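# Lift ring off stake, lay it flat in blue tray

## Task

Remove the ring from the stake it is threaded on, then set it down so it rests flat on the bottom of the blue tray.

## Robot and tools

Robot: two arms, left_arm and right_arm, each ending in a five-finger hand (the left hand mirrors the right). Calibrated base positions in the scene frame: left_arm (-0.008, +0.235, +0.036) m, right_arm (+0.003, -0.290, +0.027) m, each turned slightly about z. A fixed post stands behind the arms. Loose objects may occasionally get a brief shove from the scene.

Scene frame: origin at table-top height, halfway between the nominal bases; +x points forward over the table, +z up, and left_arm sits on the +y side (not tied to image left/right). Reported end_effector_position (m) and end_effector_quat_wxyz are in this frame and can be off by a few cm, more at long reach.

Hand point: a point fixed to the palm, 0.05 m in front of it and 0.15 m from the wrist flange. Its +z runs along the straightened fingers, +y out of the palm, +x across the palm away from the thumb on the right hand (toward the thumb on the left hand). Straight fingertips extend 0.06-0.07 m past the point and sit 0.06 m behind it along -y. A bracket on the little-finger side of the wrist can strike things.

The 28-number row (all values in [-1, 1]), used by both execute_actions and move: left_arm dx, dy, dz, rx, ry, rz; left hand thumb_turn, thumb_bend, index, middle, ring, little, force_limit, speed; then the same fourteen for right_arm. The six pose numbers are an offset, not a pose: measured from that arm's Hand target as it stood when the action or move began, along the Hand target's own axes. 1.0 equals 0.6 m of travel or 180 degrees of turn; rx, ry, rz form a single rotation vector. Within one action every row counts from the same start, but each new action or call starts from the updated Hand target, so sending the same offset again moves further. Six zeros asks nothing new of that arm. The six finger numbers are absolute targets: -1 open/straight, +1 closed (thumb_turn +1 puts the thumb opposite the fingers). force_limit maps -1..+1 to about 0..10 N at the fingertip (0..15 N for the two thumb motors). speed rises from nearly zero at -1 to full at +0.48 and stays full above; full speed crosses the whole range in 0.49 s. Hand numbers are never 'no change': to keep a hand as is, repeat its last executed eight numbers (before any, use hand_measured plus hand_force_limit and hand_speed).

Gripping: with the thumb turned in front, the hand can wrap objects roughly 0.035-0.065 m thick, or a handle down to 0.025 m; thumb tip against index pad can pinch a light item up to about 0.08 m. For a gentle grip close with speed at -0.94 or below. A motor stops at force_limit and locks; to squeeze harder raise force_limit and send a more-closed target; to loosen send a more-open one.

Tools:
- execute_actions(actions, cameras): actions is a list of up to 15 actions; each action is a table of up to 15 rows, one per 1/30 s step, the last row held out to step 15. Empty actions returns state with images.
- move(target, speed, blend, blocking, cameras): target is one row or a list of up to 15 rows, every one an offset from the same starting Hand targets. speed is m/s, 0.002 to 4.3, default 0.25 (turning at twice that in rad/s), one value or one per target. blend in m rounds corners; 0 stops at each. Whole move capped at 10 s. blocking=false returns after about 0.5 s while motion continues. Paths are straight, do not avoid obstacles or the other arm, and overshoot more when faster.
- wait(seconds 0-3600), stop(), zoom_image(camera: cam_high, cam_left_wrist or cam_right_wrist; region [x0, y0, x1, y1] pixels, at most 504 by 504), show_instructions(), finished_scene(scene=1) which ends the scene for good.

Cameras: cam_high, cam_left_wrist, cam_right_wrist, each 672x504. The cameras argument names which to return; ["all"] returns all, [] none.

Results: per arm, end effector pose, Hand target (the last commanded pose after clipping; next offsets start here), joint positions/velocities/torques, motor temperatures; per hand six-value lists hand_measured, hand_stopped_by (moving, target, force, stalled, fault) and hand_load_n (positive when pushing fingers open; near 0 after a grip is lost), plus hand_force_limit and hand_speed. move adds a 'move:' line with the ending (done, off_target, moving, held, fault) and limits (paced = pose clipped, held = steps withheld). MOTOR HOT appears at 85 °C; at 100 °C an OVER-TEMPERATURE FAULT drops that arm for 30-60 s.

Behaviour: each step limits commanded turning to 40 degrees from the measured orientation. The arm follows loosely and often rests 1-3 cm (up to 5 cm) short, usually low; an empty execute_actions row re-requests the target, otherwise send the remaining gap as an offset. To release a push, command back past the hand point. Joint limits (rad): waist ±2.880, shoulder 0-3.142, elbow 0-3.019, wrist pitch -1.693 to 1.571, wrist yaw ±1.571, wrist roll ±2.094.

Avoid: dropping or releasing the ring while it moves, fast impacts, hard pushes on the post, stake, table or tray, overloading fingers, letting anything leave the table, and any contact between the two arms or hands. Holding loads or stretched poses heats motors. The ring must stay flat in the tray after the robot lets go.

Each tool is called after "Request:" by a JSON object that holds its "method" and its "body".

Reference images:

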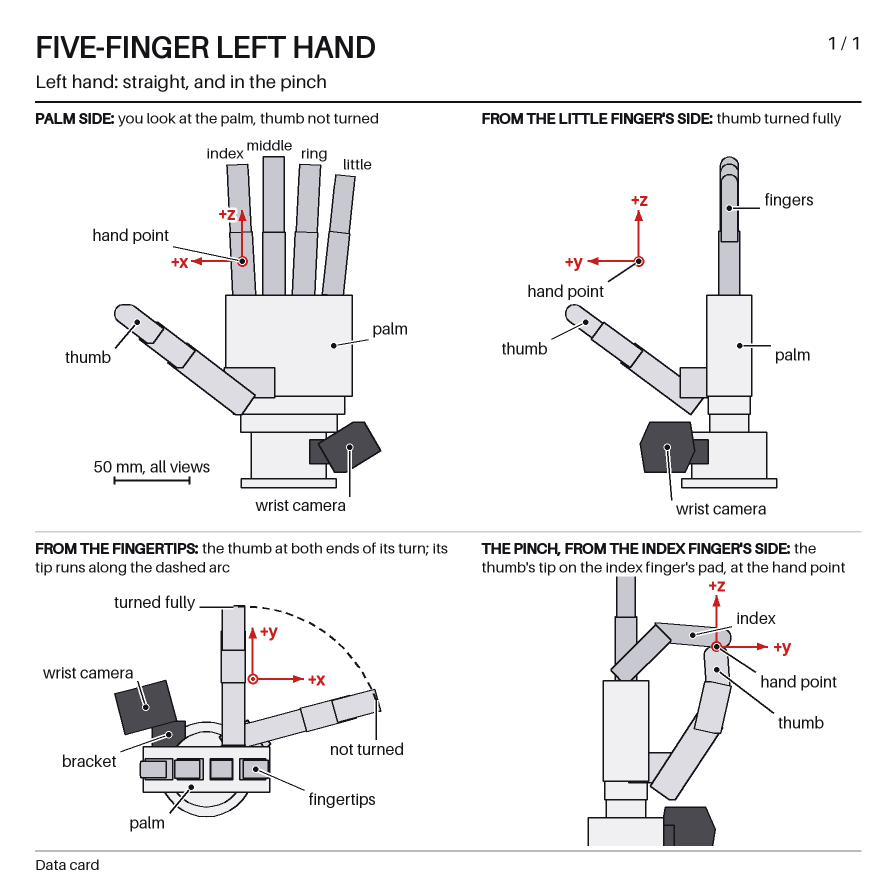

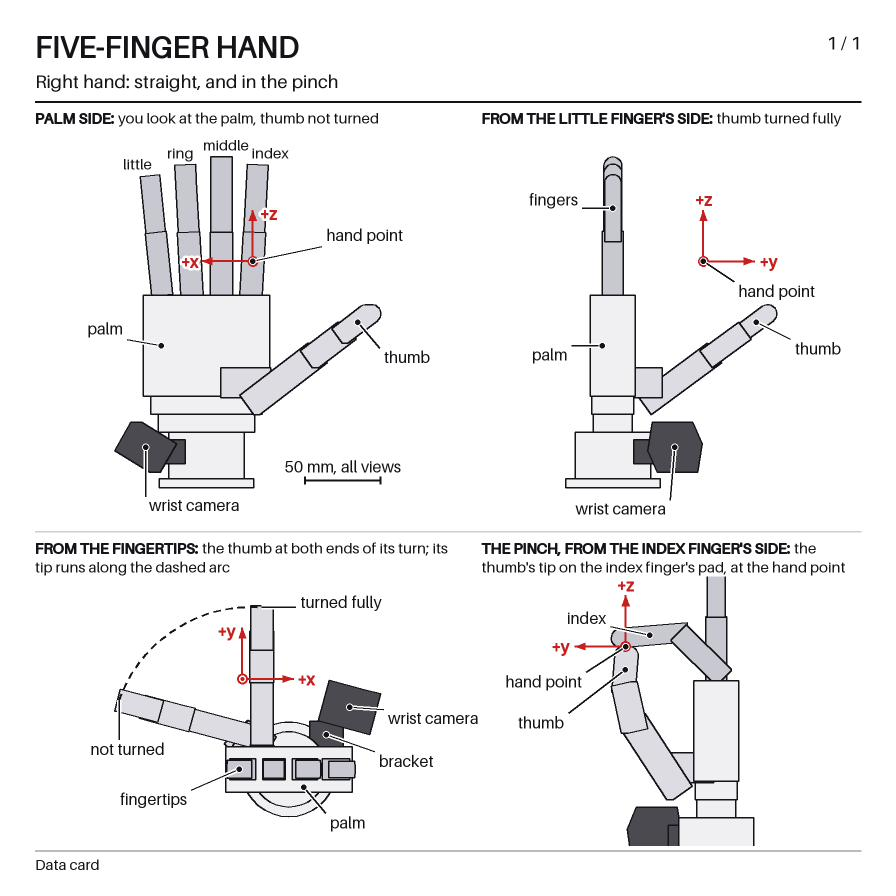

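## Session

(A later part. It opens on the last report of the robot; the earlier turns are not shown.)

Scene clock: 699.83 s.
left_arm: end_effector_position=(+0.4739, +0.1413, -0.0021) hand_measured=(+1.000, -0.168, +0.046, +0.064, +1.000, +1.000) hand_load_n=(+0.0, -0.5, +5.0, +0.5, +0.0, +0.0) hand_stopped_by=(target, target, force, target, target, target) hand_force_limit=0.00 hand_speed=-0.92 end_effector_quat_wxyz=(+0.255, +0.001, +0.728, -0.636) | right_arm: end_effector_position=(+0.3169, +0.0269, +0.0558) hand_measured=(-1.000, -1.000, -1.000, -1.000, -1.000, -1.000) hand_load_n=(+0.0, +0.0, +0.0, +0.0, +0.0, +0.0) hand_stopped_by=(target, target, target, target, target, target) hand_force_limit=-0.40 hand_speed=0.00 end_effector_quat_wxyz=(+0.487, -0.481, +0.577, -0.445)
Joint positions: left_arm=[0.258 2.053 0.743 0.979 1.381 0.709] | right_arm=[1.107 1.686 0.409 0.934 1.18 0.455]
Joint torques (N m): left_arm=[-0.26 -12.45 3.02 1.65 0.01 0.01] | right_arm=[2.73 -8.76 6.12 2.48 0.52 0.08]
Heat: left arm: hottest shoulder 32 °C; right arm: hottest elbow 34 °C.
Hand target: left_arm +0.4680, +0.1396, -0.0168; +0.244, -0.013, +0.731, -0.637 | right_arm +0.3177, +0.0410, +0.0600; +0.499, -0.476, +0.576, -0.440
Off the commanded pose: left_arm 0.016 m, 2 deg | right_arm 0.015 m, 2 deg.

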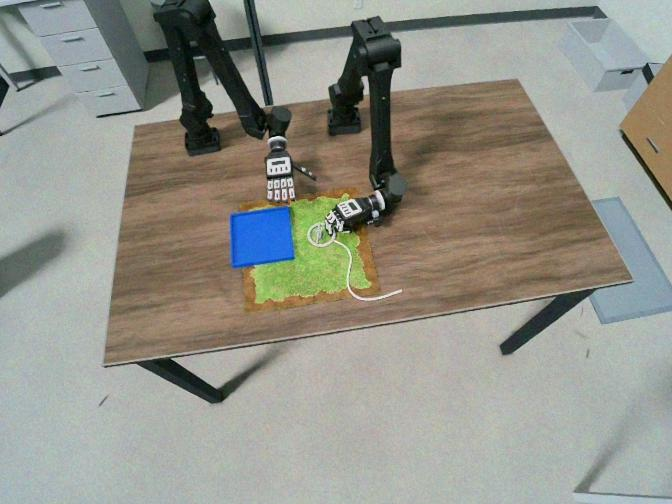

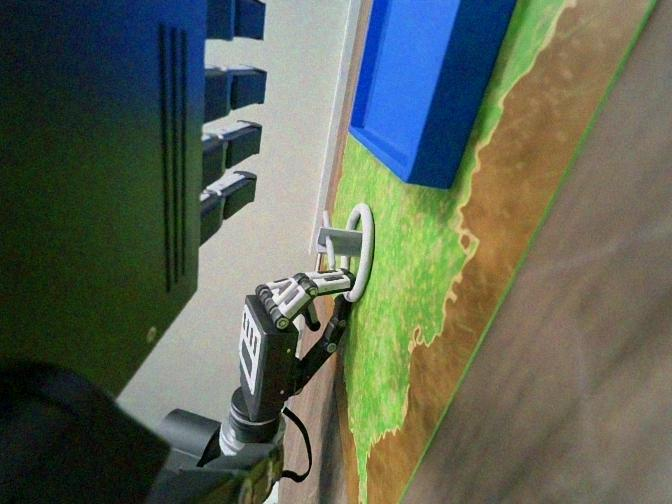

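Request:
{"method": "move", "body": {"target": [[-0.0091, -0.0250, -0.0018, 0, 0, -0.0167, 1, -0.17, 0.0, 0.0, 1, 1, -0.3, -0.9, 0, 0, 0, 0, 0, 0, -1, -1, -1, -1, -1, -1, -0.4, 0], [0.0, 0.0, 0.0, 0, 0, -0.0167, 1, -0.17, 0.0, 0.0, 1, 1, -0.3, -0.9, 0, 0, 0, 0, 0, 0, -1, -1, -1, -1, -1, -1, -0.4, 0]], "speed": 0.04, "cameras": ["cam_high","cam_right_wrist"]}}

Request:
{"method": "zoom_image", "body": {"camera": "cam_high", "region": [305, 215, 355, 265]}}

Request:
{"method": "zoom_image", "body": {"camera": "cam_right_wrist", "region": [310, 200, 410, 320]}}

Scene clock: 703.83 s.
left_arm: end_effector_position=(+0.4709, +0.1403, -0.0019) hand_measured=(+1.000, -0.168, +0.000, +0.000, +1.000, +1.000) hand_load_n=(+0.0, -2.0, +0.5, +0.0, +0.0, +0.0) hand_stopped_by=(target, target, target, target, target, target) hand_force_limit=-0.30 hand_speed=-0.90 end_effector_quat_wxyz=(+0.238, -0.020, +0.729, -0.641) | right_arm: end_effector_position=(+0.3169, +0.0269, +0.0558) hand_measured=(-1.000, -1.000, -1.000, -1.000, -1.000, -1.000) hand_load_n=(-0.5, +0.0, +0.0, +0.0, +0.0, +0.0) hand_stopped_by=(target, target, target, target, target, target) hand_force_limit=-0.40 hand_speed=0.00 end_effector_quat_wxyz=(+0.487, -0.481, +0.577, -0.445)
Joint positions: left_arm=[0.258 2.049 0.743 0.961 1.377 0.668] | right_arm=[1.107 1.686 0.409 0.934 1.18 0.455]
Joint torques (N m): left_arm=[-0.21 -11.99 3.97 1.91 0.29 -0.06] | right_arm=[2.96 -9.41 5.87 2.7 0.46 0.02]
Heat: left arm: hottest shoulder 32 °C; right arm: hottest elbow 34 °C.
Hand target: left_arm +0.4680, +0.1396, -0.0169; +0.228, -0.032, +0.731, -0.643 | right_arm +0.3177, +0.0410, +0.0600; +0.499, -0.476, +0.576, -0.440
Off the commanded pose: left_arm 0.015 m, 2 deg | right_arm 0.015 m, 2 deg.
move: off_target (left_arm)

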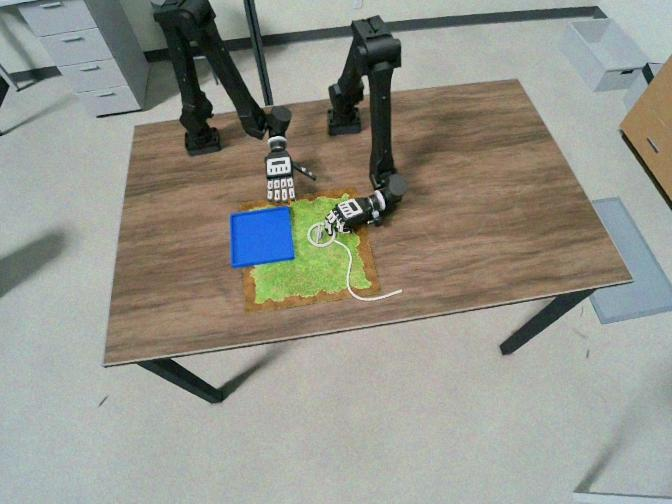

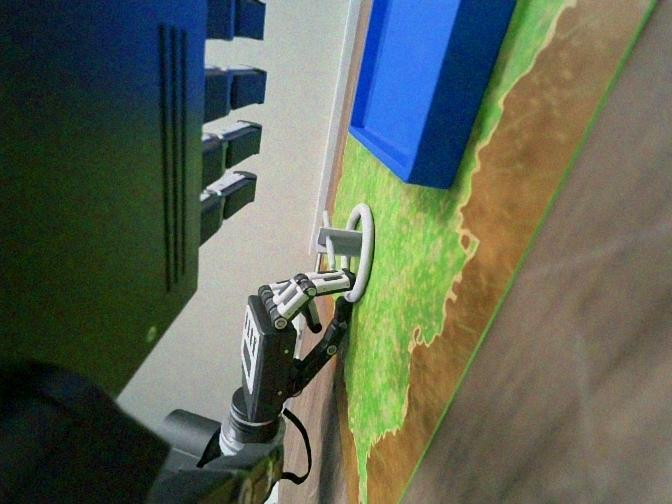

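Scaled by 10.080 from the camera's image (finer frame: 960x720).

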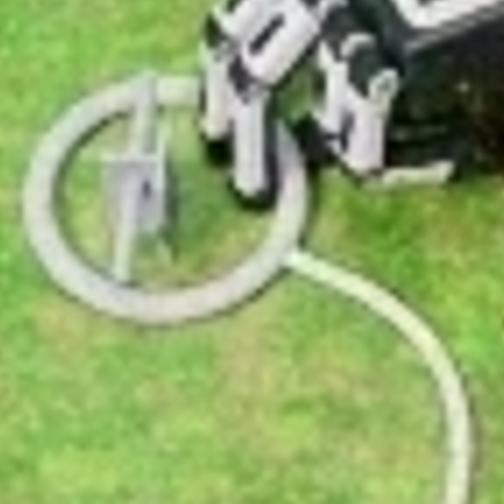

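Scaled by 4.200 from the camera's image (finer frame: 960x720).

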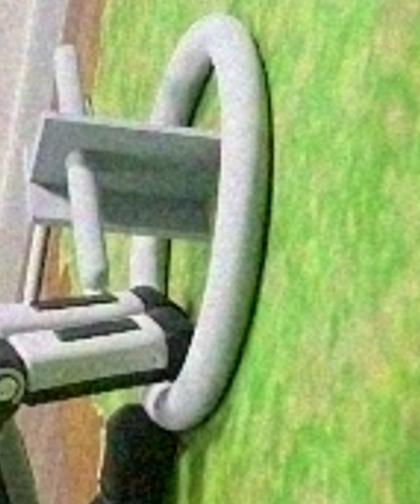

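Request:
{"method": "execute_actions", "body": {"actions": [[[0,0,0,0,0,0,1,-0.17,0.06,0.06,1,1,-0.4,-0.9,0,0,0,0,0,0,-1,-1,-1,-1,-1,-1,-0.4,0]],[[0,0,0,0,0,0,1,-0.17,0.12,0.12,1,1,-0.4,-0.92,0,0,0,0,0,0,-1,-1,-1,-1,-1,-1,-0.4,0]]], "cameras": ["cam_high","cam_right_wrist"]}}

Request:
{"method": "zoom_image", "body": {"camera": "cam_high", "region": [305, 215, 355, 265]}}

Request:
{"method": "zoom_image", "body": {"camera": "cam_right_wrist", "region": [310, 200, 410, 320]}}

Scene clock: 705.43 s.
left_arm: end_effector_position=(+0.4710, +0.1403, -0.0014) hand_measured=(+1.000, -0.168, +0.060, +0.072, +1.000, +1.000) hand_load_n=(+0.0, +0.0, +3.5, +3.0, +0.5, +0.0) hand_stopped_by=(target, target, force, force, target, target) hand_force_limit=-0.40 hand_speed=-0.92 end_effector_quat_wxyz=(+0.239, -0.018, +0.729, -0.641) | right_arm: end_effector_position=(+0.3169, +0.0269, +0.0558) hand_measured=(-1.000, -1.000, -1.000, -1.000, -1.000, -1.000) hand_load_n=(-0.5, +0.0, +0.0, +0.0, +0.0, +0.0) hand_stopped_by=(target, target, target, target, target, target) hand_force_limit=-0.40 hand_speed=0.00 end_effector_quat_wxyz=(+0.487, -0.481, +0.577, -0.445)
Joint positions: left_arm=[0.258 2.049 0.743 0.965 1.379 0.668] | right_arm=[1.107 1.686 0.409 0.934 1.18 0.455]
Joint torques (N m): left_arm=[-0.26 -11.99 3.9 1.77 0.22 -0.06] | right_arm=[2.78 -8.88 6.02 2.44 0.52 -0.01]
Heat: left arm: hottest shoulder 32 °C; right arm: hottest elbow 34 °C.
Hand target: left_arm +0.4680, +0.1396, -0.0168; +0.228, -0.032, +0.731, -0.643 | right_arm +0.3177, +0.0410, +0.0600; +0.499, -0.476, +0.576, -0.440
Off the commanded pose: left_arm 0.016 m, 2 deg | right_arm 0.015 m, 2 deg.

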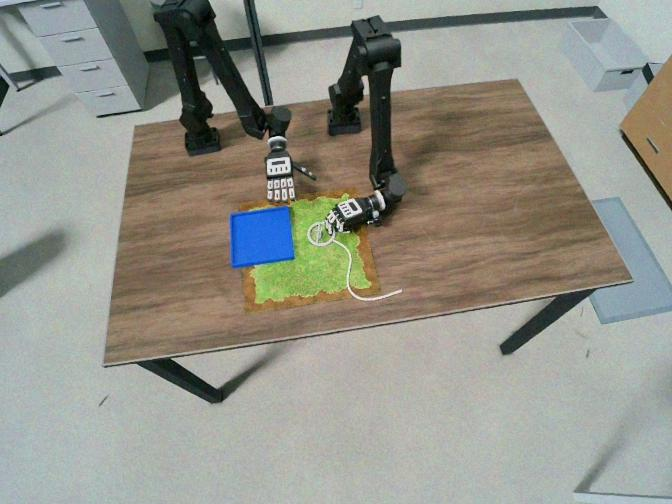

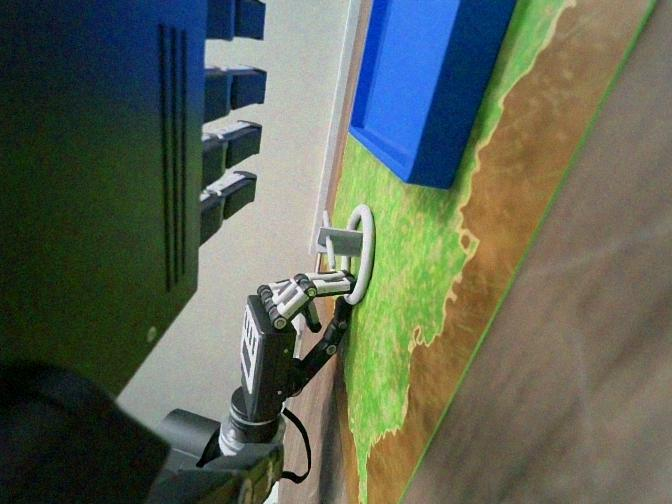

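Scaled by 10.080 from the camera's image (finer frame: 960x720).

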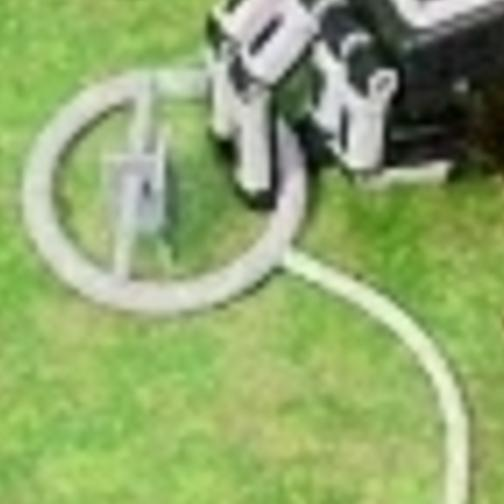

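Scaled by 4.200 from the camera's image (finer frame: 960x720).

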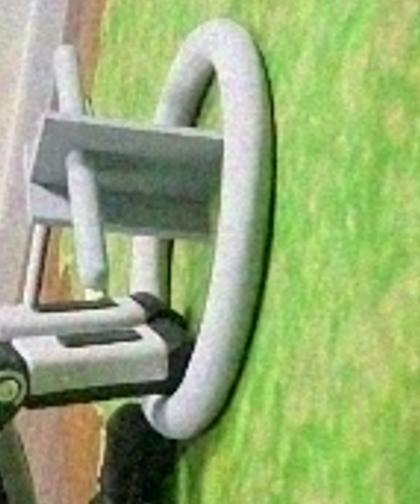

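Request:
{"method": "execute_actions", "body": {"actions": [[[0,0,0,0,0,0,1,-0.17,0.2,0.2,1,1,0.2,-0.94,0,0,0,0,0,0,-1,-1,-1,-1,-1,-1,-0.4,0]],[[0,0,0,0,0,0,1,-0.17,0.3,0.3,1,1,0.25,-0.94,0,0,0,0,0,0,-1,-1,-1,-1,-1,-1,-0.4,0]]], "cameras": ["cam_high","cam_right_wrist"]}}

Request:
{"method": "zoom_image", "body": {"camera": "cam_high", "region": [305, 215, 355, 265]}}

Request:
{"method": "zoom_image", "body": {"camera": "cam_right_wrist", "region": [310, 200, 410, 320]}}

Scene clock: 708.30 s.
left_arm: end_effector_position=(+0.4709, +0.1401, -0.0006) hand_measured=(+1.000, -0.168, +0.084, +0.106, +1.000, +1.000) hand_load_n=(+0.0, +0.0, +7.5, +5.5, +0.0, +0.0) hand_stopped_by=(target, target, force, force, target, target) hand_force_limit=0.25 hand_speed=-0.94 end_effector_quat_wxyz=(+0.240, -0.015, +0.728, -0.642) | right_arm: end_effector_position=(+0.3169, +0.0269, +0.0558) hand_measured=(-1.000, -1.000, -1.000, -1.000, -1.000, -1.000) hand_load_n=(-0.5, +0.0, +0.0, +0.5, +0.0, +0.0) hand_stopped_by=(target, target, target, target, target, target) hand_force_limit=-0.40 hand_speed=0.00 end_effector_quat_wxyz=(+0.487, -0.481, +0.577, -0.445)
Joint positions: left_arm=[0.258 2.049 0.743 0.971 1.383 0.668] | right_arm=[1.107 1.686 0.409 0.934 1.18 0.455]
Joint torques (N m): left_arm=[-0.21 -11.87 3.86 1.57 0.01 -0.05] | right_arm=[2.37 -9.05 6.06 2.5 0.45 0.01]
Heat: left arm: hottest shoulder 32 °C; right arm: hottest elbow 34 °C.
Hand target: left_arm +0.4680, +0.1396, -0.0168; +0.228, -0.032, +0.731, -0.643 | right_arm +0.3177, +0.0410, +0.0600; +0.499, -0.476, +0.576, -0.440
Off the commanded pose: left_arm 0.017 m, 3 deg | right_arm 0.015 m, 2 deg.

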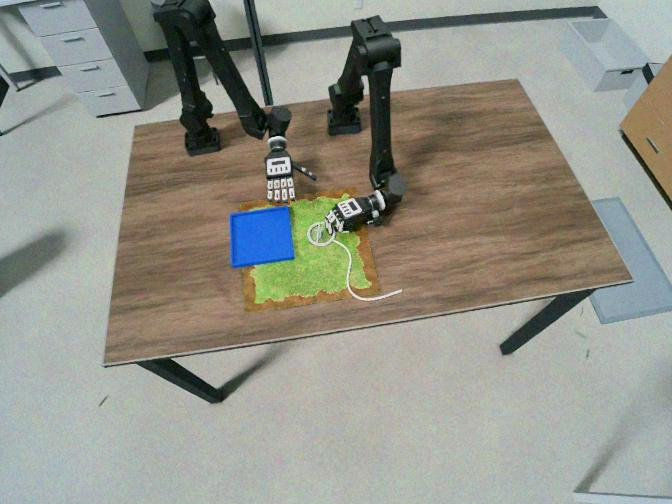

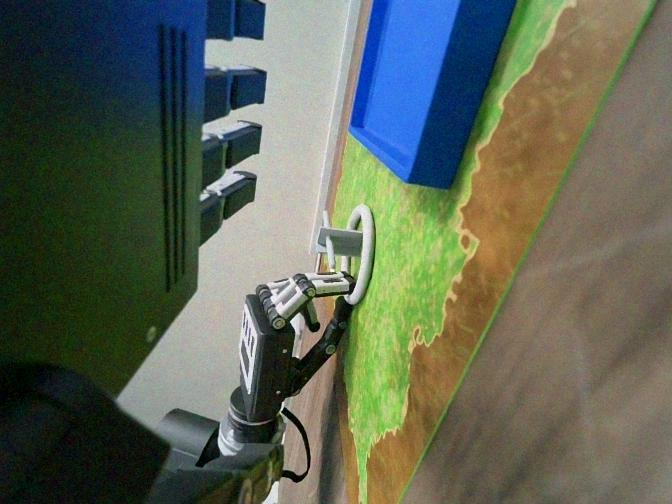

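Scaled by 10.080 from the camera's image (finer frame: 960x720).

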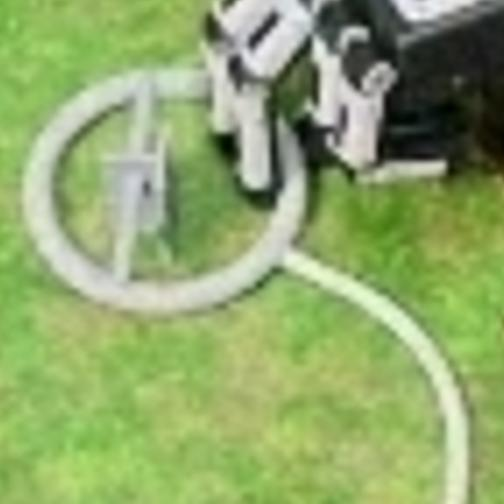

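Scaled by 4.200 from the camera's image (finer frame: 960x720).

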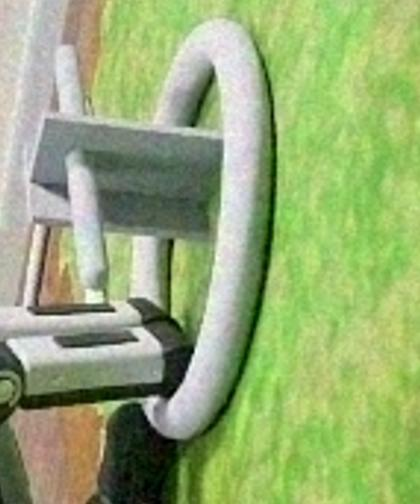

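Request:
{"method": "move", "body": {"target": [-0.0068, -0.0188, -0.0014, 0, 0, 0, 1, -0.17, 0.3, 0.3, 1, 1, 0.25, -0.94, 0, 0, 0, 0, 0, 0, -1, -1, -1, -1, -1, -1, -0.4, 0], "speed": 0.03, "cameras": ["cam_high","cam_right_wrist"]}}

Request:
{"method": "zoom_image", "body": {"camera": "cam_right_wrist", "region": [310, 200, 410, 320]}}

Scene clock: 709.93 s.
left_arm: end_effector_position=(+0.4707, +0.1400, +0.0009) hand_measured=(+1.000, -0.168, +0.084, +0.106, +1.000, +1.000) hand_load_n=(+0.0, +1.5, +4.5, +4.0, +0.0, +0.0) hand_stopped_by=(target, target, force, force, target, target) hand_force_limit=0.25 hand_speed=-0.94 end_effector_quat_wxyz=(+0.238, -0.017, +0.729, -0.642) | right_arm: end_effector_position=(+0.3169, +0.0269, +0.0558) hand_measured=(-1.000, -1.000, -1.000, -1.000, -1.000, -1.000) hand_load_n=(-0.5, +0.0, +0.0, +0.0, +0.0, +0.0) hand_stopped_by=(target, target, target, target, target, target) hand_force_limit=-0.40 hand_speed=0.00 end_effector_quat_wxyz=(+0.487, -0.481, +0.577, -0.445)
Joint positions: left_arm=[0.258 2.043 0.743 0.961 1.383 0.665] | right_arm=[1.107 1.686 0.409 0.934 1.18 0.455]
Joint torques (N m): left_arm=[0.03 -13.98 3.54 0.99 0.05 -0.09] | right_arm=[3.08 -9.17 6.13 2.55 0.53 0.05]
Heat: left arm: hottest shoulder 32 °C; right arm: hottest elbow 34 °C.
Hand target: left_arm +0.4685, +0.1398, -0.0049; +0.227, -0.032, +0.731, -0.643 | right_arm +0.3177, +0.0410, +0.0600; +0.499, -0.476, +0.576, -0.440
Off the commanded pose: left_arm 0.006 m, 2 deg | right_arm 0.015 m, 2 deg.
move: done

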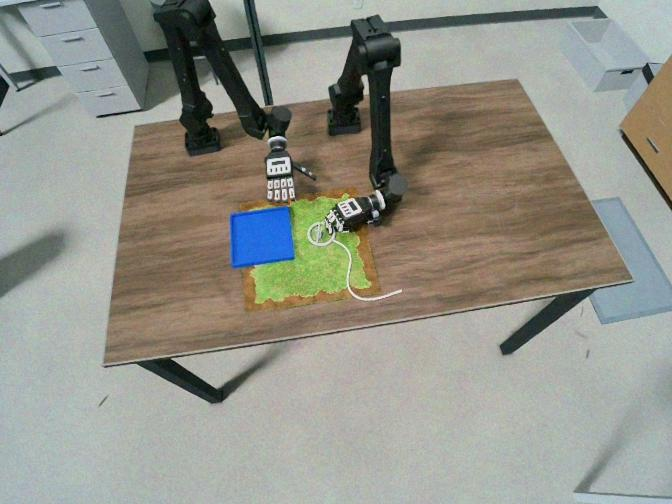

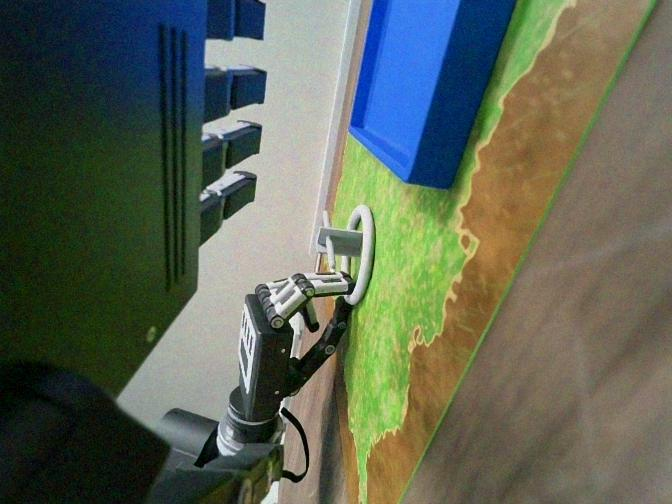

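Scaled by 4.200 from the camera's image (finer frame: 960x720).

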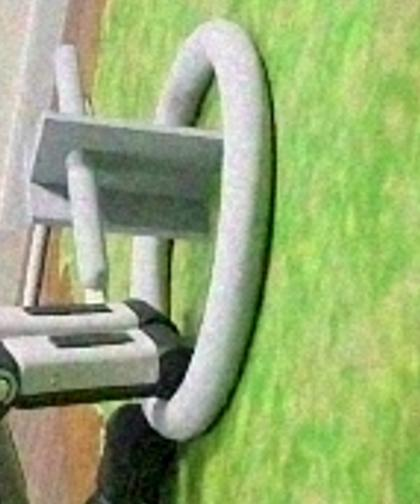

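Request:
{"method": "execute_actions", "body": {"actions": [[[0,0,0,0,0,0,1,-0.17,0.34,0.34,1,1,0.35,-0.95,0,0,0,0,0,0,-1,-1,-1,-1,-1,-1,-0.4,0]],[[0,0,0,0,0,0,1,-0.17,0.38,0.38,1,1,0.4,-0.95,0,0,0,0,0,0,-1,-1,-1,-1,-1,-1,-0.4,0]]]}}

Request:
{"method": "move", "body": {"target": [-0.0034, -0.0094, -0.0007, 0, 0, 0, 1, -0.17, 0.42, 0.42, 1, 1, 0.45, -0.97, 0, 0, 0, 0, 0, 0, -1, -1, -1, -1, -1, -1, -0.4, 0], "speed": 0.02, "cameras": ["cam_high","cam_right_wrist"]}}

Request:
{"method": "zoom_image", "body": {"camera": "cam_right_wrist", "region": [310, 200, 410, 320]}}

Scene clock: 711.87 s.
left_arm: end_effector_position=(+0.4711, +0.1401, +0.0020) hand_measured=(+1.000, -0.170, +0.104, +0.140, +1.000, +1.000) hand_load_n=(+0.0, +6.0, +7.0, +7.0, +0.0, +0.0) hand_stopped_by=(target, target, force, force, target, target) hand_force_limit=0.40 hand_speed=-0.95 end_effector_quat_wxyz=(+0.238, -0.017, +0.728, -0.642) | right_arm: end_effector_position=(+0.3169, +0.0269, +0.0558) hand_measured=(-1.000, -1.000, -1.000, -1.000, -1.000, -1.000) hand_load_n=(+0.0, +0.0, +0.0, +0.0, +0.0, +0.0) hand_stopped_by=(target, target, target, target, target, target) hand_force_limit=-0.40 hand_speed=0.00 end_effector_quat_wxyz=(+0.487, -0.481, +0.577, -0.445)
Joint positions: left_arm=[0.258 2.04 0.743 0.96 1.383 0.665] | right_arm=[1.107 1.686 0.409 0.934 1.18 0.455]
Joint torques (N m): left_arm=[-0.26 -13.98 3.59 0.88 0.06 -0.09] | right_arm=[2.2 -9.52 5.96 2.59 0.49 -0.02]
Heat: left arm: hottest shoulder 32 °C; right arm: hottest elbow 34 °C.
Hand target: left_arm +0.4685, +0.1398, -0.0049; +0.227, -0.032, +0.731, -0.643 | right_arm +0.3177, +0.0410, +0.0600; +0.499, -0.476, +0.576, -0.440
Off the commanded pose: left_arm 0.007 m, 2 deg | right_arm 0.015 m, 2 deg.

Scene clock: 712.60 s.
left_arm: end_effector_position=(+0.4710, +0.1401, +0.0044) hand_measured=(+1.000, -0.168, +0.106, +0.140, +1.000, +1.000) hand_load_n=(+0.0, +0.5, +1.5, +1.5, +0.0, +0.0) hand_stopped_by=(target, target, force, force, target, target) hand_force_limit=0.45 hand_speed=-0.97 end_effector_quat_wxyz=(+0.235, -0.021, +0.729, -0.642) | right_arm: end_effector_position=(+0.3169, +0.0269, +0.0558) hand_measured=(-1.000, -1.000, -1.000, -1.000, -1.000, -1.000) hand_load_n=(-0.5, +0.0, +0.0, +0.0, -0.5, +0.0) hand_stopped_by=(target, target, target, target, target, target) hand_force_limit=-0.40 hand_speed=0.00 end_effector_quat_wxyz=(+0.487, -0.481, +0.577, -0.445)
Joint positions: left_arm=[0.258 2.03 0.743 0.942 1.381 0.663] | right_arm=[1.107 1.686 0.409 0.934 1.18 0.455]
Joint torques (N m): left_arm=[0.09 -14.8 3.51 1.05 0.12 -0.07] | right_arm=[2.78 -10.05 6.09 2.69 0.53 0.07]
Heat: left arm: hottest shoulder 32 °C; right arm: hottest elbow 34 °C.
Hand target: left_arm +0.4688, +0.1399, +0.0012; +0.228, -0.032, +0.731, -0.643 | right_arm +0.3177, +0.0410, +0.0600; +0.499, -0.476, +0.576, -0.440
Off the commanded pose: left_arm 0.004 m, 2 deg | right_arm 0.015 m, 2 deg.
move: done

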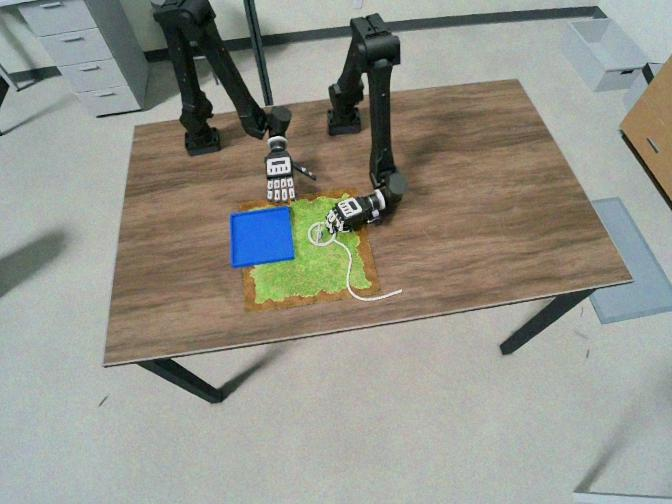

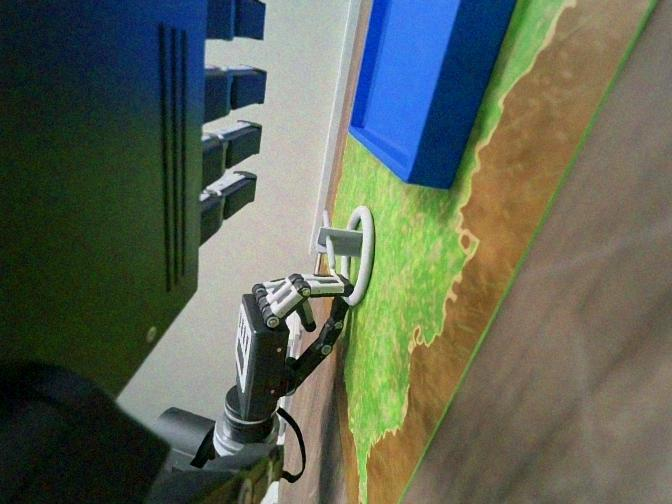

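Scaled by 4.200 from the camera's image (finer frame: 960x720).

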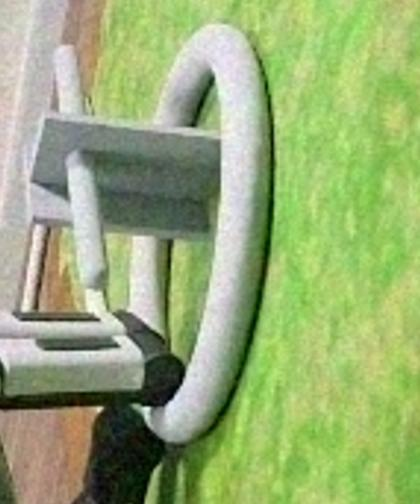

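Request:
{"method": "move", "body": {"target": [0, 0, 0, 0, 0, 0, 1, -0.22, 0.0, 0.0, 1, 1, -0.3, -0.6, 0, 0, 0, 0, 0, 0, -1, -1, -1, -1, -1, -1, -0.4, 0], "speed": 0.03}}

Request:
{"method": "move", "body": {"target": [0.0111, 0.0306, 0.0023, 0, 0, 0, 1, -0.22, 0.0, 0.0, 1, 1, -0.3, -0.6, 0, 0, 0, 0, 0, 0, -1, -1, -1, -1, -1, -1, -0.4, 0], "speed": 0.03, "cameras": ["cam_high","cam_right_wrist"]}}

Request:
{"method": "zoom_image", "body": {"camera": "cam_high", "region": [305, 215, 355, 265]}}

Request:
{"method": "zoom_image", "body": {"camera": "cam_right_wrist", "region": [310, 200, 410, 320]}}

Scene clock: 717.90 s.
left_arm: end_effector_position=(+0.4711, +0.1404, +0.0038) hand_measured=(+1.000, -0.220, +0.000, +0.000, +1.000, +1.000) hand_load_n=(+0.0, +0.0, +0.0, +0.0, +0.0, +0.0) hand_stopped_by=(target, target, target, target, target, target) hand_force_limit=-0.30 hand_speed=-0.60 end_effector_quat_wxyz=(+0.235, -0.024, +0.730, -0.642) | right_arm: end_effector_position=(+0.3169, +0.0269, +0.0558) hand_measured=(-1.000, -1.000, -1.000, -1.000, -1.000, -1.000) hand_load_n=(+0.0, +0.0, +0.0, +0.0, -0.5, +0.0) hand_stopped_by=(target, target, target, target, target, target) hand_force_limit=-0.40 hand_speed=0.00 end_effector_quat_wxyz=(+0.487, -0.481, +0.577, -0.445)
Joint positions: left_arm=[0.258 2.03 0.743 0.937 1.377 0.663] | right_arm=[1.107 1.686 0.409 0.934 1.18 0.455]
Joint torques (N m): left_arm=[-0.09 -14.51 3.44 1.18 0.32 -0.03] | right_arm=[2.26 -9.17 6.08 2.69 0.53 0]
Heat: left arm: hottest shoulder 32 °C; right arm: hottest elbow 34 °C.
Hand target: left_arm +0.4688, +0.1399, +0.0012; +0.227, -0.032, +0.731, -0.643 | right_arm +0.3177, +0.0410, +0.0600; +0.499, -0.476, +0.576, -0.440
Off the commanded pose: left_arm 0.004 m, 1 deg | right_arm 0.015 m, 2 deg.
move: done

Scene clock: 719.00 s.
left_arm: end_effector_position=(+0.4708, +0.1400, -0.0002) hand_measured=(+1.000, -0.220, +0.000, +0.000, +1.000, +1.000) hand_load_n=(-0.5, -3.5, +0.0, +0.0, +0.5, +0.0) hand_stopped_by=(target, target, target, target, target, target) hand_force_limit=-0.30 hand_speed=-0.60 end_effector_quat_wxyz=(+0.238, -0.018, +0.729, -0.642) | right_arm: end_effector_position=(+0.3169, +0.0269, +0.0558) hand_measured=(-1.000, -1.000, -1.000, -1.000, -1.000, -1.000) hand_load_n=(+0.0, +0.0, +0.0, +0.0, +0.0, +0.0) hand_stopped_by=(target, target, target, target, target, target) hand_force_limit=-0.40 hand_speed=0.00 end_effector_quat_wxyz=(+0.487, -0.481, +0.577, -0.445)
Joint positions: left_arm=[0.258 2.047 0.743 0.967 1.381 0.663] | right_arm=[1.107 1.686 0.409 0.934 1.18 0.455]
Joint torques (N m): left_arm=[-0.26 -11.63 3.92 1.88 0.07 -0.01] | right_arm=[2.84 -8.47 5.96 2.58 0.48 0.01]
Heat: left arm: hottest shoulder 32 °C; right arm: hottest elbow 34 °C.
Hand target: left_arm +0.4678, +0.1395, -0.0184; +0.227, -0.032, +0.731, -0.643 | right_arm +0.3177, +0.0410, +0.0600; +0.499, -0.476, +0.576, -0.440
Off the commanded pose: left_arm 0.018 m, 2 deg | right_arm 0.015 m, 2 deg.
move: off_target (left_arm)

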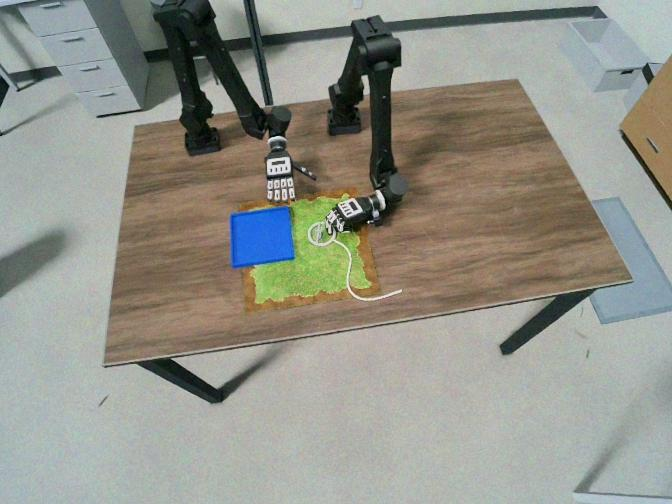

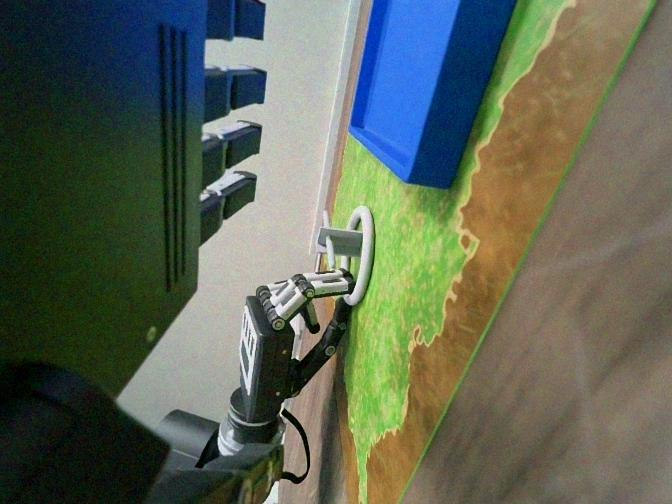

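Scaled by 10.080 from the camera's image (finer frame: 960x720).

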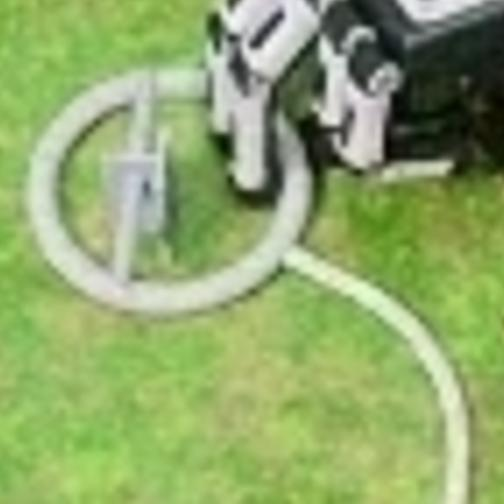

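Scaled by 4.200 from the camera's image (finer frame: 960x720).

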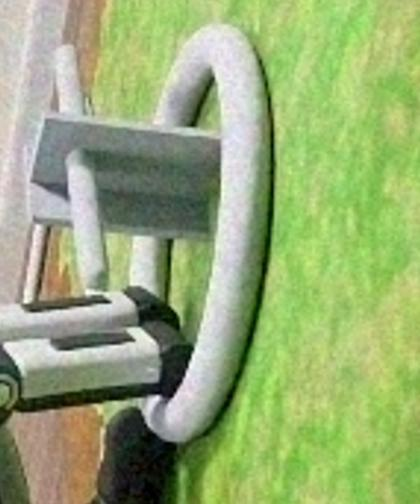

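Request:
{"method": "execute_actions", "body": {"actions": [[[0,0,0,0,0,0,1,-0.22,0.2,0.2,1,1,-0.5,-0.9,0,0,0,0,0,0,-1,-1,-1,-1,-1,-1,-0.4,0]],[[0,0,0,0,0,0,1,-0.22,0.22,0.22,1,1,-0.5,-0.92,0,0,0,0,0,0,-1,-1,-1,-1,-1,-1,-0.4,0]]], "cameras": ["cam_high","cam_right_wrist"]}}

Request:
{"method": "zoom_image", "body": {"camera": "cam_right_wrist", "region": [310, 200, 410, 320]}}

Request:
{"method": "execute_actions", "body": {"actions": [[[0,0,0,0,0,0,1,-0.22,0.26,0.26,1,1,0.3,-0.94,0,0,0,0,0,0,-1,-1,-1,-1,-1,-1,-0.4,0]],[[0,0,0,0,0,0,1,-0.22,0.3,0.3,1,1,0.4,-0.94,0,0,0,0,0,0,-1,-1,-1,-1,-1,-1,-0.4,0]]], "cameras": ["cam_high","cam_right_wrist"]}}

Request:
{"method": "zoom_image", "body": {"camera": "cam_right_wrist", "region": [310, 200, 410, 320]}}

Scene clock: 720.97 s.
left_arm: end_effector_position=(+0.4708, +0.1400, +0.0002) hand_measured=(+1.000, -0.220, +0.078, +0.092, +1.000, +1.000) hand_load_n=(+0.0, -1.5, +3.5, +2.5, +0.0, +0.0) hand_stopped_by=(target, target, force, force, target, target) hand_force_limit=-0.50 hand_speed=-0.92 end_effector_quat_wxyz=(+0.239, -0.016, +0.728, -0.642) | right_arm: end_effector_position=(+0.3169, +0.0269, +0.0558) hand_measured=(-1.000, -1.000, -1.000, -1.000, -1.000, -1.000) hand_load_n=(+0.0, -0.5, +0.0, +0.0, +0.0, +0.0) hand_stopped_by=(target, target, target, target, target, target) hand_force_limit=-0.40 hand_speed=0.00 end_effector_quat_wxyz=(+0.487, -0.481, +0.577, -0.445)
Joint positions: left_arm=[0.258 2.047 0.743 0.97 1.383 0.663] | right_arm=[1.107 1.686 0.409 0.934 1.18 0.455]
Joint torques (N m): left_arm=[-0.38 -11.69 3.92 1.76 -0.01 -0.03] | right_arm=[2.61 -8.88 6.12 2.63 0.44 0.04]
Heat: left arm: hottest shoulder 32 °C; right arm: hottest elbow 34 °C.
Hand target: left_arm +0.4679, +0.1395, -0.0184; +0.227, -0.033, +0.731, -0.643 | right_arm +0.3177, +0.0410, +0.0600; +0.499, -0.476, +0.576, -0.440
Off the commanded pose: left_arm 0.019 m, 2 deg | right_arm 0.015 m, 2 deg.

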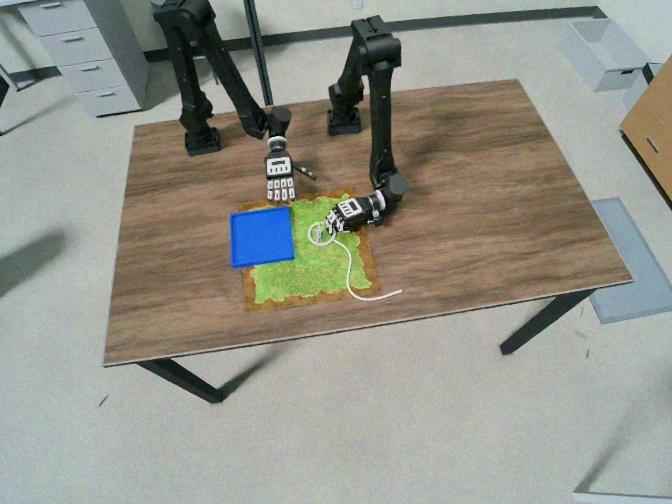

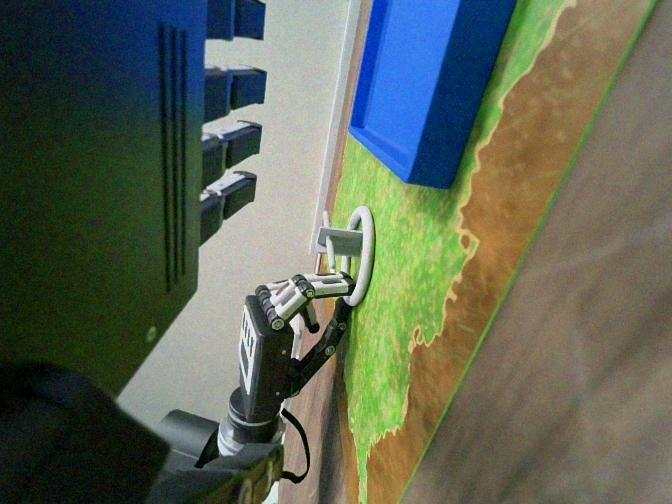

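Scaled by 4.200 from the camera's image (finer frame: 960x720).

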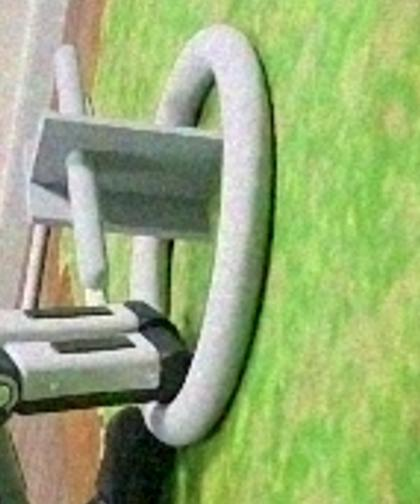

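Scene clock: 722.17 s.
left_arm: end_effector_position=(+0.4703, +0.1394, +0.0019) hand_measured=(+1.000, -0.220, +0.114, +0.160, +1.000, +1.000) hand_load_n=(+0.0, +1.0, +6.5, +7.5, +0.0, +0.5) hand_stopped_by=(target, target, force, force, target, target) hand_force_limit=0.40 hand_speed=-0.94 end_effector_quat_wxyz=(+0.240, -0.009, +0.727, -0.644) | right_arm: end_effector_position=(+0.3169, +0.0269, +0.0558) hand_measured=(-1.000, -1.000, -1.000, -1.000, -1.000, -1.000) hand_load_n=(-0.5, +0.0, +0.0, +0.0, +0.0, +0.0) hand_stopped_by=(target, target, target, target, target, target) hand_force_limit=-0.40 hand_speed=0.00 end_effector_quat_wxyz=(+0.487, -0.481, +0.577, -0.445)
Joint positions: left_arm=[0.258 2.046 0.743 0.98 1.393 0.663] | right_arm=[1.107 1.686 0.409 0.934 1.18 0.455]
Joint torques (N m): left_arm=[-0.21 -11.4 3.86 1.29 -0.45 -0.02] | right_arm=[2.73 -8.88 6.02 2.48 0.51 0.03]
Heat: left arm: hottest shoulder 32 °C; right arm: hottest elbow 34 °C.
Hand target: left_arm +0.4679, +0.1395, -0.0184; +0.228, -0.032, +0.731, -0.643 | right_arm +0.3177, +0.0410, +0.0600; +0.499, -0.476, +0.576, -0.440
Off the commanded pose: left_arm 0.020 m, 3 deg | right_arm 0.015 m, 2 deg.

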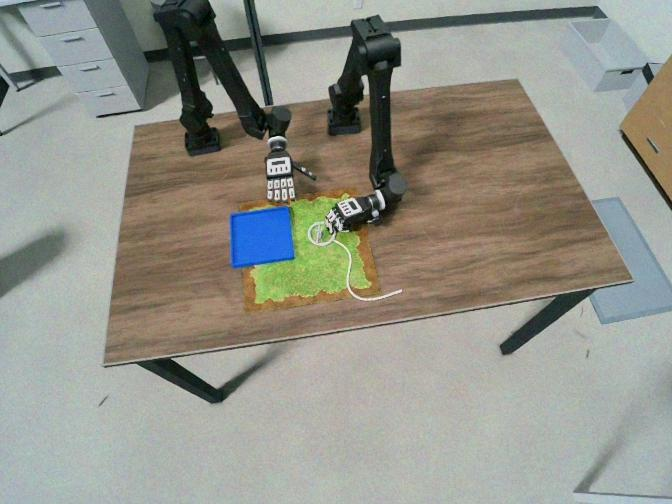

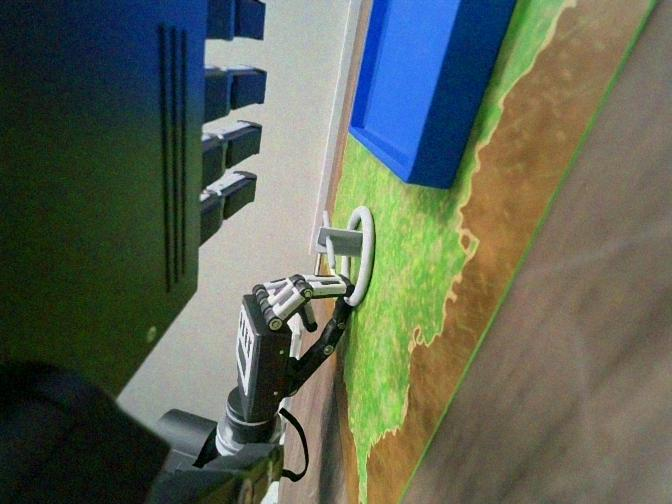

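Scaled by 4.200 from the camera's image (finer frame: 960x720).

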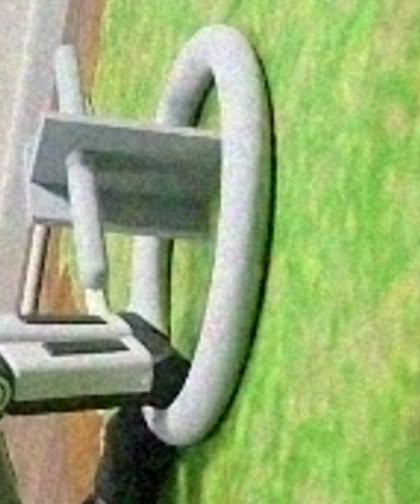

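Request:
{"method": "execute_actions", "body": {"actions": [[[0,0,0,0,0,0,1,-0.22,-0.06,-0.06,1,1,0.2,-0.5,0,0,0,0,0,0,-1,-1,-1,-1,-1,-1,-0.4,0]]]}}

Request:
{"method": "move", "body": {"target": [-0.0582, -0.1909, -0.0142, 0, 0, 0, 1, -0.22, -0.06, -0.06, 1, 1, 0.2, -0.5, 0, 0, 0, 0, 0, 0, -1, -1, -1, -1, -1, -1, -0.4, 0], "speed": 0.1, "cameras": ["cam_high","cam_right_wrist"]}}

Request:
{"method": "zoom_image", "body": {"camera": "cam_high", "region": [305, 215, 355, 265]}}

Scene clock: 745.30 s.
left_arm: end_effector_position=(+0.4708, +0.1399, -0.0007) hand_measured=(+1.000, -0.218, -0.060, -0.060, +1.000, +1.000) hand_load_n=(-1.0, -5.5, +0.0, +0.0, +0.0, +0.0) hand_stopped_by=(target, target, target, target, target, target) hand_force_limit=0.20 hand_speed=-0.50 end_effector_quat_wxyz=(+0.240, -0.014, +0.728, -0.642) | right_arm: end_effector_position=(+0.3169, +0.0269, +0.0558) hand_measured=(-1.000, -1.000, -1.000, -1.000, -1.000, -1.000) hand_load_n=(-0.5, +0.0, +0.0, +0.0, +0.0, +0.0) hand_stopped_by=(target, target, target, target, target, target) hand_force_limit=-0.40 hand_speed=0.00 end_effector_quat_wxyz=(+0.487, -0.481, +0.577, -0.445)
Joint positions: left_arm=[0.258 2.051 0.743 0.98 1.385 0.662] | right_arm=[1.107 1.686 0.409 0.934 1.18 0.455]
Joint torques (N m): left_arm=[-0.15 -11.81 3.86 1.4 -0.05 -0.01] | right_arm=[2.9 -9.35 6.19 2.58 0.49 0.03]
Heat: left arm: hottest shoulder 32 °C; right arm: hottest elbow 34 °C.
Hand target: left_arm +0.4679, +0.1395, -0.0183; +0.228, -0.032, +0.731, -0.643 | right_arm +0.3177, +0.0410, +0.0600; +0.499, -0.476, +0.576, -0.440
Off the commanded pose: left_arm 0.018 m, 3 deg | right_arm 0.015 m, 2 deg.

Scene clock: 747.27 s.
left_arm: end_effector_position=(+0.4675, +0.1393, +0.1028) hand_measured=(+1.000, -0.220, -0.060, -0.060, +1.000, +1.000) hand_load_n=(+0.0, +0.0, +0.0, +0.0, +0.0, +0.0) hand_stopped_by=(target, target, target, target, target, target) hand_force_limit=0.20 hand_speed=-0.50 end_effector_quat_wxyz=(+0.227, -0.033, +0.730, -0.644) | right_arm: end_effector_position=(+0.3169, +0.0269, +0.0558) hand_measured=(-1.000, -1.000, -1.000, -1.000, -1.000, -1.000) hand_load_n=(+0.0, +0.0, +0.0, -0.5, +0.0, +0.0) hand_stopped_by=(target, target, target, target, target, target) hand_force_limit=-0.40 hand_speed=0.00 end_effector_quat_wxyz=(+0.487, -0.481, +0.577, -0.445)
Joint positions: left_arm=[0.258 1.73 0.73 0.647 1.377 0.64] | right_arm=[1.107 1.686 0.409 0.934 1.18 0.455]
Joint torques (N m): left_arm=[-0.38 -13.04 5.87 1.22 0.34 0.13] | right_arm=[2.73 -9.29 6.27 2.71 0.51 0.05]
Heat: left arm: hottest shoulder 32 °C; right arm: hottest elbow 34 °C.
Hand target: left_arm +0.4677, +0.1396, +0.1015; +0.227, -0.033, +0.731, -0.643 | right_arm +0.3177, +0.0410, +0.0600; +0.499, -0.476, +0.576, -0.440
Off the commanded pose: left_arm 0.001 m, 0 deg | right_arm 0.015 m, 2 deg.
move: done

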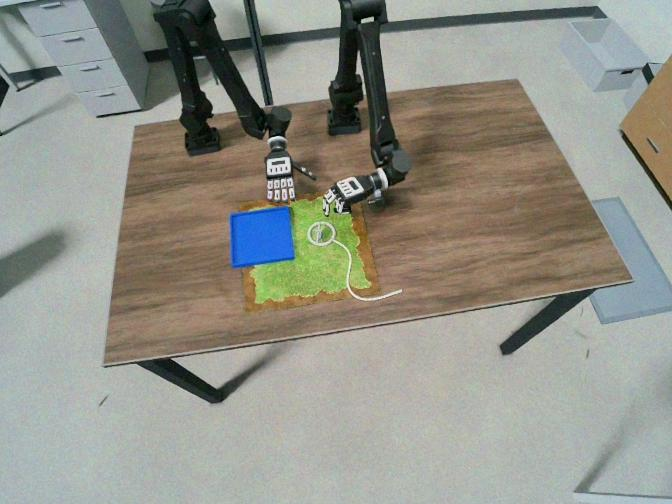

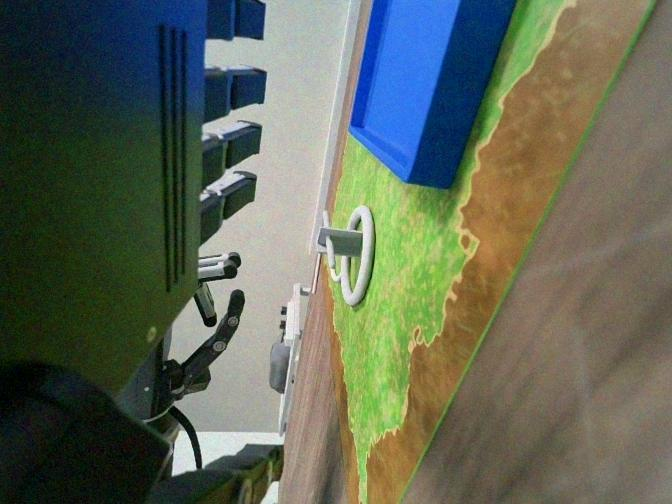

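Scaled by 10.080 from the camera's image (finer frame: 960x720).

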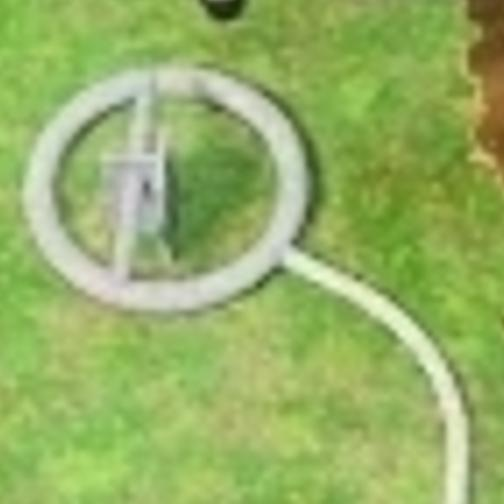

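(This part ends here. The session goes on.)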